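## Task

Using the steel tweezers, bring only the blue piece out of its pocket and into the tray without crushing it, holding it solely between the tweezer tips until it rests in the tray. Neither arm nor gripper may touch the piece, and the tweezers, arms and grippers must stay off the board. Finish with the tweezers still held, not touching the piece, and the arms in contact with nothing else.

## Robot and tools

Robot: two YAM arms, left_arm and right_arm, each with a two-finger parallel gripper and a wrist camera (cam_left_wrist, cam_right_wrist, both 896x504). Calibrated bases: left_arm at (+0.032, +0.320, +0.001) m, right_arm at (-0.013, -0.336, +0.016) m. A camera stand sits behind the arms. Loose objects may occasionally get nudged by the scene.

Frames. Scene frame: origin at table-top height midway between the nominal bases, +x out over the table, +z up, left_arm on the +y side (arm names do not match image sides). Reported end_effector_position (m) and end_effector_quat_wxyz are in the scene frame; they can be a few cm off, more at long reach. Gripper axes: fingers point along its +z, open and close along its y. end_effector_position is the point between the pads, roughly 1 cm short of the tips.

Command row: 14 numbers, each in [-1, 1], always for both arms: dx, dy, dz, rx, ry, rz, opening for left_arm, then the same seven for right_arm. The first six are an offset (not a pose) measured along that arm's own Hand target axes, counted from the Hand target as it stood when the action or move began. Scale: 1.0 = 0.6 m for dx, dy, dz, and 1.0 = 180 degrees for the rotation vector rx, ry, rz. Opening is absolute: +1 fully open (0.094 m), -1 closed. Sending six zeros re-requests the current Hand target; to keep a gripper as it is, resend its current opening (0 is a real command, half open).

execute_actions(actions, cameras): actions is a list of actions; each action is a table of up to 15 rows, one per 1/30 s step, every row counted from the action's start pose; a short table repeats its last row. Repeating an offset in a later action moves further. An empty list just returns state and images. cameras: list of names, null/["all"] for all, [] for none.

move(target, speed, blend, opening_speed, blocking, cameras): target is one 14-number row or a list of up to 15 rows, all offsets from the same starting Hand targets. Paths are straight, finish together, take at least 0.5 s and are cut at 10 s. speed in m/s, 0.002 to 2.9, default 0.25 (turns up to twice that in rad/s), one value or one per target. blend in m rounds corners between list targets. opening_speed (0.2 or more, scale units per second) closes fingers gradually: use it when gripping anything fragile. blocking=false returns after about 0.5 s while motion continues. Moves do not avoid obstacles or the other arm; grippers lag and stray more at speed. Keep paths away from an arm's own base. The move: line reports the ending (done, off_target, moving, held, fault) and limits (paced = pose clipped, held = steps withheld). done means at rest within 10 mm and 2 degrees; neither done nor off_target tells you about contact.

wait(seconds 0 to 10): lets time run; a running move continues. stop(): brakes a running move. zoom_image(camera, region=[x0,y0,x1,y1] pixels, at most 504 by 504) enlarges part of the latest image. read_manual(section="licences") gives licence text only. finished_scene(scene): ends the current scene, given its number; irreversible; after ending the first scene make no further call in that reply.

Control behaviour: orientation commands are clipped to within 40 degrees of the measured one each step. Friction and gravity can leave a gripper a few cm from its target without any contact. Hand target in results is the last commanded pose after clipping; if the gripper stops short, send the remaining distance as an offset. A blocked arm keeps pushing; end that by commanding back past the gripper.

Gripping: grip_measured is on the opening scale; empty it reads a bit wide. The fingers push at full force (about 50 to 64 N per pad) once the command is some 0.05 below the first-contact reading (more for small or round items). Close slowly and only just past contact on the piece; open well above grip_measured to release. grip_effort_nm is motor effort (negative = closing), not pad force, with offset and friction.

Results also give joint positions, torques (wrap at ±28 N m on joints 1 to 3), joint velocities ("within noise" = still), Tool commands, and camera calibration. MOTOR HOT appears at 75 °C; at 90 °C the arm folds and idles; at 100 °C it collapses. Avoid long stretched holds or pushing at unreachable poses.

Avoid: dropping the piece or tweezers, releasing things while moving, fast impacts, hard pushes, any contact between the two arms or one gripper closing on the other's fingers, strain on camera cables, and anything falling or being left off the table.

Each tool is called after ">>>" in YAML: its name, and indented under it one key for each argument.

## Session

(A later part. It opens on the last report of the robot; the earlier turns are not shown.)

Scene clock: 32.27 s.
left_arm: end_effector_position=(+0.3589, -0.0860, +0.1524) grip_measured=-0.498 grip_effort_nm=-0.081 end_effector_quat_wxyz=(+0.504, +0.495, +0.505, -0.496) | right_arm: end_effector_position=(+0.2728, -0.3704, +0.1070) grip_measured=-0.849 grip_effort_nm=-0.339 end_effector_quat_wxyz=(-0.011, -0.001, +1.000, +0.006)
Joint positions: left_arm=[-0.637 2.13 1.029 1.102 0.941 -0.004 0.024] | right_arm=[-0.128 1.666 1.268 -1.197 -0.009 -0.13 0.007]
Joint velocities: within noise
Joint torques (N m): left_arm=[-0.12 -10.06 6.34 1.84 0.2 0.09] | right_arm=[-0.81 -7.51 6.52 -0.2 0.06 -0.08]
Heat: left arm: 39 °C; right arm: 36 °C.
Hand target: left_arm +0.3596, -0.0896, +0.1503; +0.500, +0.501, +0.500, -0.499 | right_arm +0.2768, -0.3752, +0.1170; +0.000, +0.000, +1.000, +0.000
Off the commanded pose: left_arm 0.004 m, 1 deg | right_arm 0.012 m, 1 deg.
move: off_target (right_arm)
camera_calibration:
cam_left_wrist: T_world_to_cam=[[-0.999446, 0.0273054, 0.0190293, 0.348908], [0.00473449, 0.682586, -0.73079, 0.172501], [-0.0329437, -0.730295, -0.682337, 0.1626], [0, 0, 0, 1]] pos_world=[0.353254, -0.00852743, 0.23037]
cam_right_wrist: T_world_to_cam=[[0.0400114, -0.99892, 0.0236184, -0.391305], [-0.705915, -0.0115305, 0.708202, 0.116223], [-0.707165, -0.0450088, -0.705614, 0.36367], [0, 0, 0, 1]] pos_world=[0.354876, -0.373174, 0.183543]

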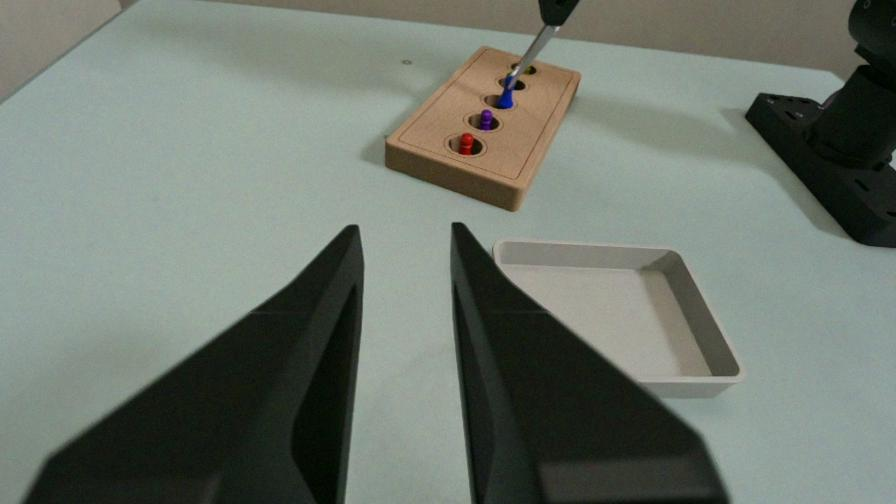

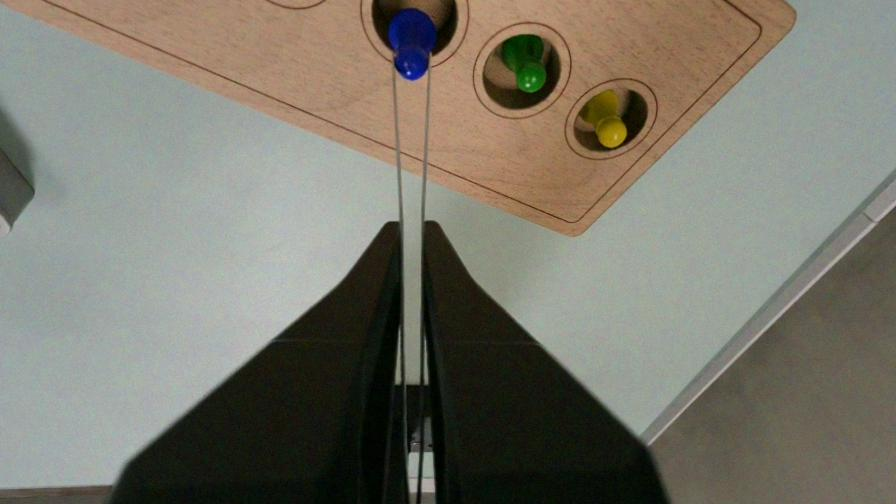

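>>> move:
  target:
    - [-0.033,0,-0.15,0,0,0,-0.5,0,0,-0.1,0,0,0,-0.855]
    - [-0.033,0,-0.217,0,0,0,-0.5,0.0517,0.42,-0.117,0,0,0,-0.855]
  speed: [0.15,0.17]
  blend: [0.02,0]

>>> zoom_image:
  camera: "cam_left_wrist"
  region: [400, 0, 860, 400]

Scene clock: 36.57 s.
left_arm: end_effector_position=(+0.3649, +0.0383, +0.1567) grip_measured=-0.498 grip_effort_nm=-0.081 end_effector_quat_wxyz=(+0.490, +0.489, +0.517, -0.503) | right_arm: end_effector_position=(+0.2426, -0.1237, +0.1861) grip_measured=-0.849 grip_effort_nm=-0.339 end_effector_quat_wxyz=(+0.001, -0.005, +1.000, +0.005)
Joint positions: left_arm=[-0.327 1.971 0.809 1.118 1.255 0 0.024] | right_arm=[0.687 1.811 1.754 -1.506 -0.006 0.676 0.007]
Joint velocities: within noise
Joint torques (N m): left_arm=[0.28 -13.16 3.62 1.84 0.26 0.07] | right_arm=[-0.12 -6.38 6.63 -0.17 0.02 0.06]
Heat: left arm: 39 °C; right arm: 36 °C.
Hand target: left_arm +0.3597, +0.0407, +0.1703; +0.500, +0.501, +0.500, -0.499 | right_arm +0.2458, -0.1231, +0.1873; +0.000, +0.000, +1.000, +0.000
Off the commanded pose: left_arm 0.015 m, 3 deg | right_arm 0.003 m, 1 deg.
move: off_target (left_arm)
camera_calibration:
cam_left_wrist: T_world_to_cam=[[-0.997885, 0.0298678, 0.0577353, 0.344744], [-0.0210242, 0.692153, -0.721444, 0.0983399], [-0.0615097, -0.721132, -0.690061, 0.26782], [0, 0, 0, 1]] pos_world=[0.362556, 0.114771, 0.235855]
cam_right_wrist: T_world_to_cam=[[0.0477804, -0.998511, 0.0263177, -0.147946], [-0.723352, -0.0164198, 0.690284, 0.0486554], [-0.688824, -0.0520191, -0.72306, 0.407171], [0, 0, 0, 1]] pos_world=[0.322733, -0.125747, 0.264716]

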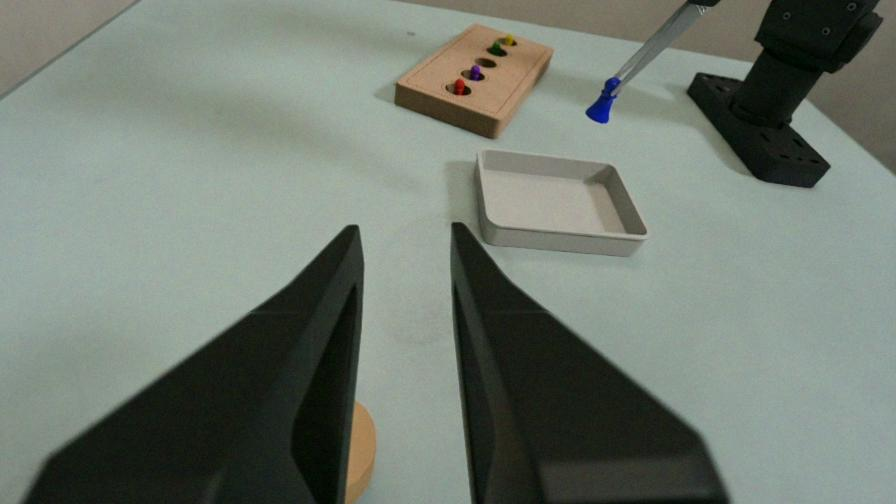

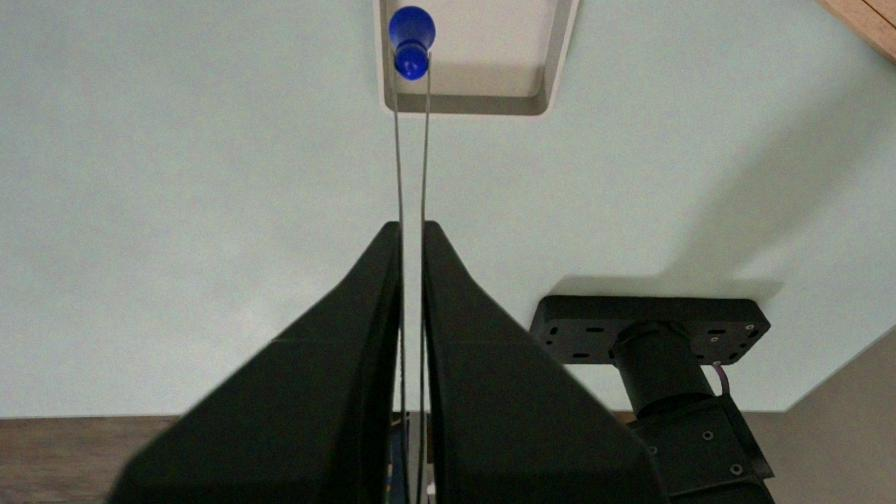

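Scaled by 1.096 from the camera's 896x504 image, which has a finer 1280x720 frame.

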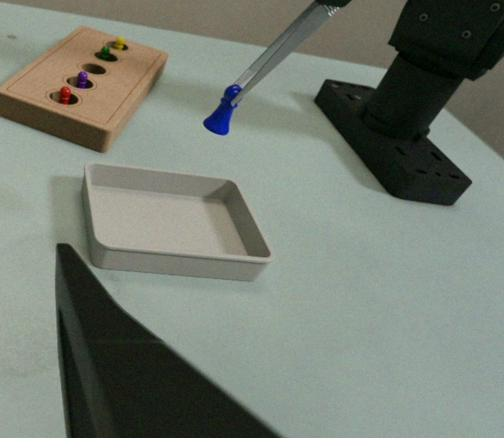

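>>> move:
  target: [0,0,0,0,0,0,-0.5,0.0133,-0.05,0.145,0,0,0,-0.855]
  speed: 0.12

>>> zoom_image:
  camera: "cam_left_wrist"
  region: [460, 110, 660, 270]

Scene clock: 39.47 s.
left_arm: end_effector_position=(+0.3648, +0.0383, +0.1568) grip_measured=-0.498 grip_effort_nm=-0.081 end_effector_quat_wxyz=(+0.490, +0.489, +0.517, -0.503) | right_arm: end_effector_position=(+0.2342, -0.1517, +0.0933) grip_measured=-0.849 grip_effort_nm=-0.339 end_effector_quat_wxyz=(-0.018, -0.001, +1.000, -0.010)
Joint positions: left_arm=[-0.327 1.971 0.809 1.118 1.255 0 0.024] | right_arm=[0.634 1.768 1.331 -1.174 -0.006 0.633 0.007]
Joint velocities: within noise
Joint torques (N m): left_arm=[0.39 -13.24 3.66 1.85 0.27 0.07] | right_arm=[-0.62 -10.37 3.47 0.13 0.03 -0.07]
Heat: left arm: 39 °C; right arm: 36 °C.
Hand target: left_arm +0.3596, +0.0407, +0.1703; +0.500, +0.501, +0.500, -0.499 | right_arm +0.2377, -0.1531, +0.1002; +0.000, +0.000, +1.000, +0.000
Off the commanded pose: left_arm 0.015 m, 3 deg | right_arm 0.008 m, 2 deg.
move: off_target (left_arm)
camera_calibration:
cam_left_wrist: T_world_to_cam=[[-0.997895, 0.0302258, 0.057375, 0.344692], [-0.0205219, 0.692084, -0.721525, 0.0981829], [-0.061517, -0.721184, -0.690007, 0.26781], [0, 0, 0, 1]] pos_world=[0.362456, 0.114771, 0.235855]
cam_right_wrist: T_world_to_cam=[[0.0402133, -0.997745, 0.053735, -0.173617], [-0.696075, 0.0106083, 0.717891, 0.101308], [-0.716842, -0.0662724, -0.694079, 0.334517], [0, 0, 0, 1]] pos_world=[0.317295, -0.152131, 0.168782]

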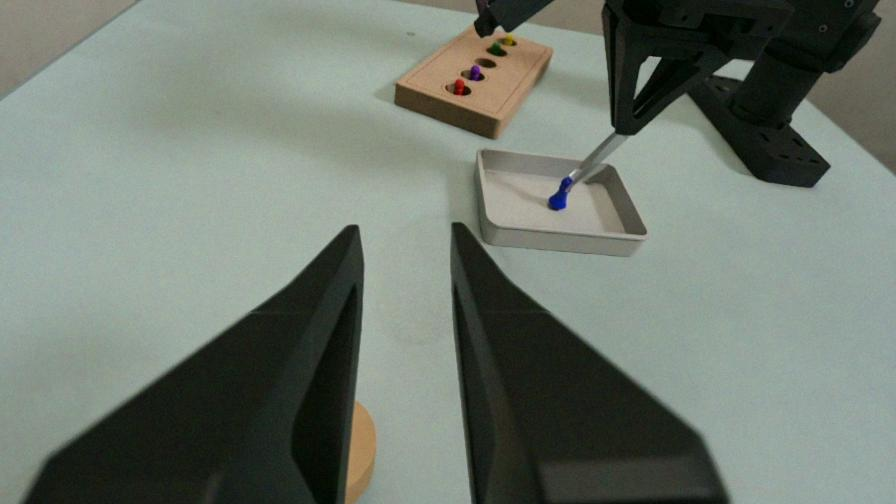

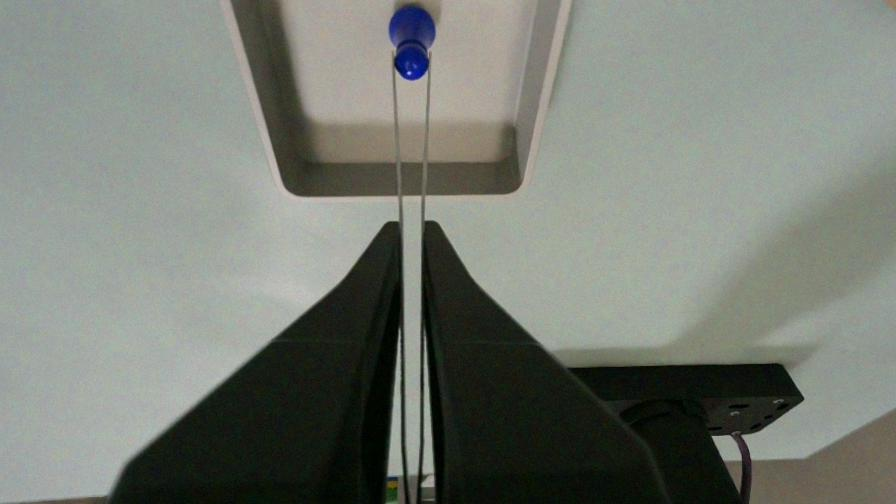

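Scaled by 2.520 from the camera's 896x504 image, which has a finer 1280x720 frame.

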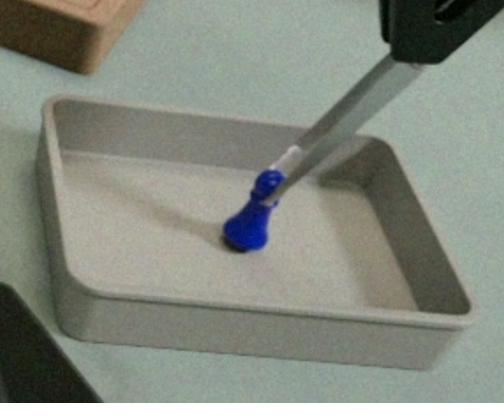

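>>> zoom_image:
  camera: "cam_left_wrist"
  region: [530, 165, 600, 225]

Scaled by 7.200 from the camera's 896x504 image, which has a finer 1280x720 frame.

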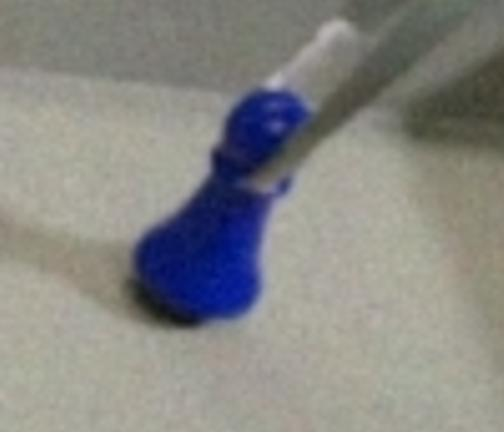

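>>> move:
  target: [0,0,0,0,0,0,-0.5,0,0,0.0035,0,0,0,-0.855]
  speed: 0.03
  cameras: ["cam_left_wrist"]

>>> zoom_image:
  camera: "cam_left_wrist"
  region: [530, 165, 600, 225]

Scene clock: 41.97 s.
left_arm: end_effector_position=(+0.3648, +0.0383, +0.1568) grip_measured=-0.498 grip_effort_nm=-0.081 end_effector_quat_wxyz=(+0.490, +0.489, +0.517, -0.503) | right_arm: end_effector_position=(+0.2340, -0.1518, +0.0914) grip_measured=-0.849 grip_effort_nm=-0.339 end_effector_quat_wxyz=(-0.018, -0.001, +1.000, -0.009)
Joint positions: left_arm=[-0.327 1.971 0.809 1.118 1.255 0 0.024] | right_arm=[0.634 1.768 1.323 -1.166 -0.006 0.633 0.007]
Joint velocities: within noise
Joint torques (N m): left_arm=[0.29 -13.15 3.63 1.81 0.25 0.08] | right_arm=[-0.61 -10.26 3.51 0.15 0.03 -0.07]
Heat: left arm: 40 °C; right arm: 36 °C.
Hand target: left_arm +0.3596, +0.0407, +0.1703; +0.500, +0.501, +0.500, -0.499 | right_arm +0.2377, -0.1531, +0.0981; +0.000, +0.000, +1.000, +0.000
Off the commanded pose: left_arm 0.015 m, 3 deg | right_arm 0.008 m, 2 deg.
move: off_target (left_arm)
camera_calibration:
cam_left_wrist: T_world_to_cam=[[-0.997895, 0.0302258, 0.057375, 0.344692], [-0.0205219, 0.692084, -0.721525, 0.0981829], [-0.061517, -0.721184, -0.690007, 0.26781], [0, 0, 0, 1]] pos_world=[0.362456, 0.114771, 0.235855]
Images, in order (width x height): cam_left_wrist 896x504.

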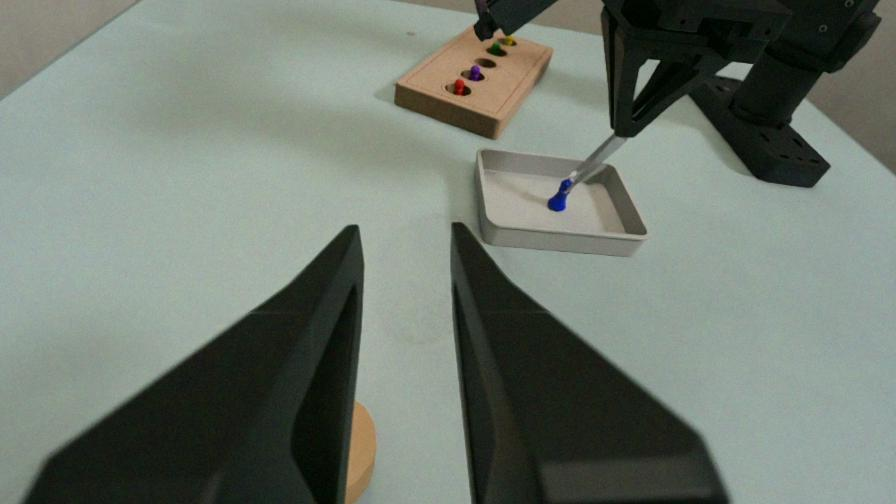

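Scaled by 7.200 from the camera's 896x504 image, which has a finer 1280x720 frame.

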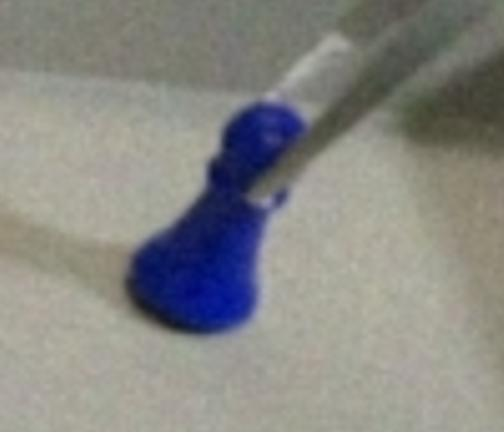

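>>> move:
  target:
    - [0,0,0,0,0,0,-0.5,0,0,0,0,0,0,-0.785]
    - [0,0,0,0,0,0,-0.5,0.045,0,-0.085,0,0,0,-0.785]
    - [-0.08,0,-0.1,0,0,0,-0.5,0.06,0,-0.16,0,0,0,-0.80]
  speed: 0.09
  opening_speed: 0.3

>>> zoom_image:
  camera: "cam_left_wrist"
  region: [396, 50, 896, 504]

Scene clock: 46.57 s.
left_arm: end_effector_position=(+0.3644, +0.0999, +0.2058) grip_measured=-0.498 grip_effort_nm=-0.071 end_effector_quat_wxyz=(+0.495, +0.488, +0.514, -0.503) | right_arm: end_effector_position=(+0.2023, -0.1545, +0.1787) grip_measured=-0.796 grip_effort_nm=-0.222 end_effector_quat_wxyz=(-0.018, +0.000, +1.000, -0.011)
Joint positions: left_arm=[-0.149 1.781 0.802 0.952 1.43 -0.008 0.024] | right_arm=[0.693 1.656 1.542 -1.499 -0.006 0.693 0.01]
Joint velocities: within noise
Joint torques (N m): left_arm=[0.13 -11.73 5.29 1.48 0.25 0.12] | right_arm=[0.7 -9.1 6.52 -0.26 0.02 0.07]
Heat: left arm: 40 °C; right arm: 36 °C.
Hand target: left_arm +0.3596, +0.1007, +0.2183; +0.500, +0.501, +0.500, -0.499 | right_arm +0.2017, -0.1531, +0.1942; +0.000, +0.000, +1.000, +0.000
Off the commanded pose: left_arm 0.013 m, 2 deg | right_arm 0.015 m, 2 deg.
move: off_target (left_arm, right_arm); target 3's new opening was sent with right_arm's hand 0.015 m and 2 deg from that target
camera_calibration:
cam_left_wrist: T_world_to_cam=[[-0.998377, 0.0278911, 0.0496563, 0.341621], [-0.0170816, 0.6851, -0.728248, 0.0917972], [-0.0543312, -0.727915, -0.683512, 0.342747], [0, 0, 0, 1]] pos_world=[0.361256, 0.177072, 0.284159]
cam_right_wrist: T_world_to_cam=[[0.0395499, -0.997599, 0.0568591, -0.180193], [-0.6961, 0.0133159, 0.717821, 0.0182001], [-0.716855, -0.0679694, -0.693902, 0.370368], [0, 0, 0, 1]] pos_world=[0.285296, -0.154829, 0.25418]

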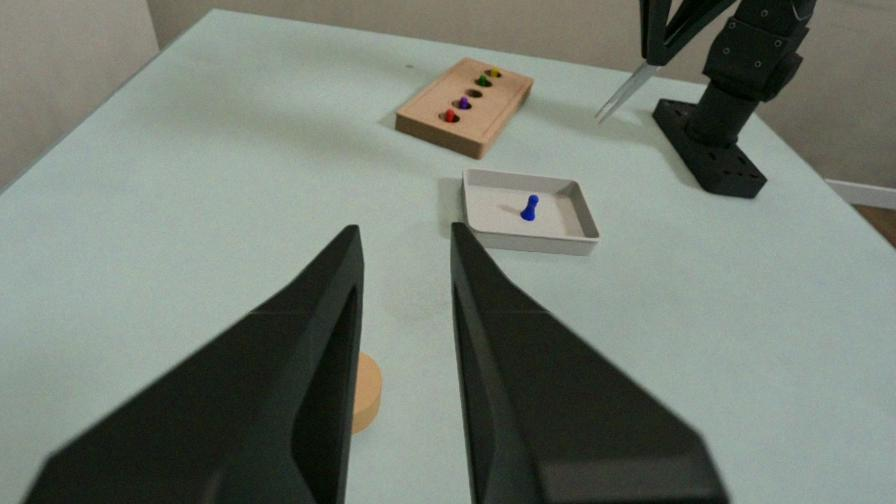

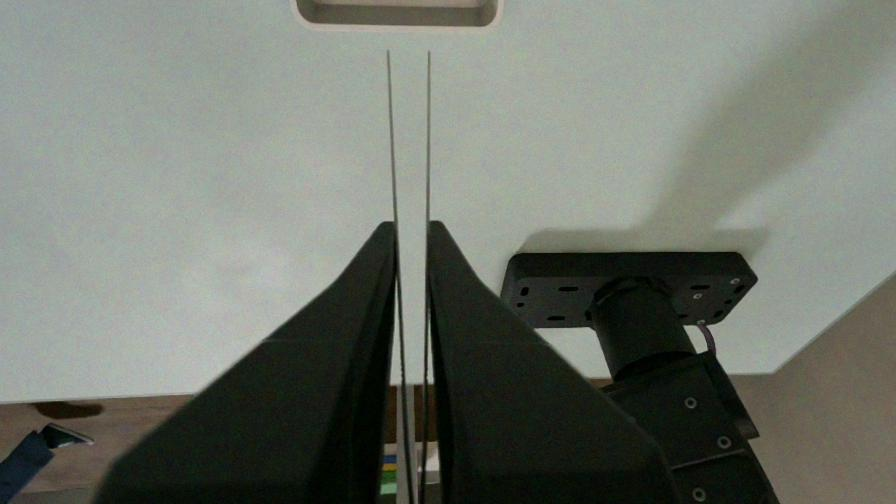

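Scaled by 1.008 from the camera's 896x504 image, which has a finer 1280x720 frame.

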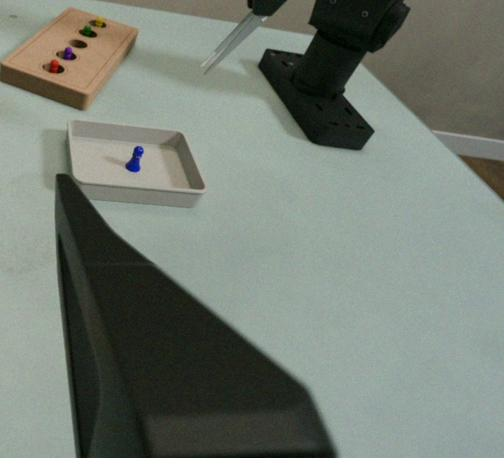

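>>> finished_scene:
  scene: 3

The scene is finished: the task was done.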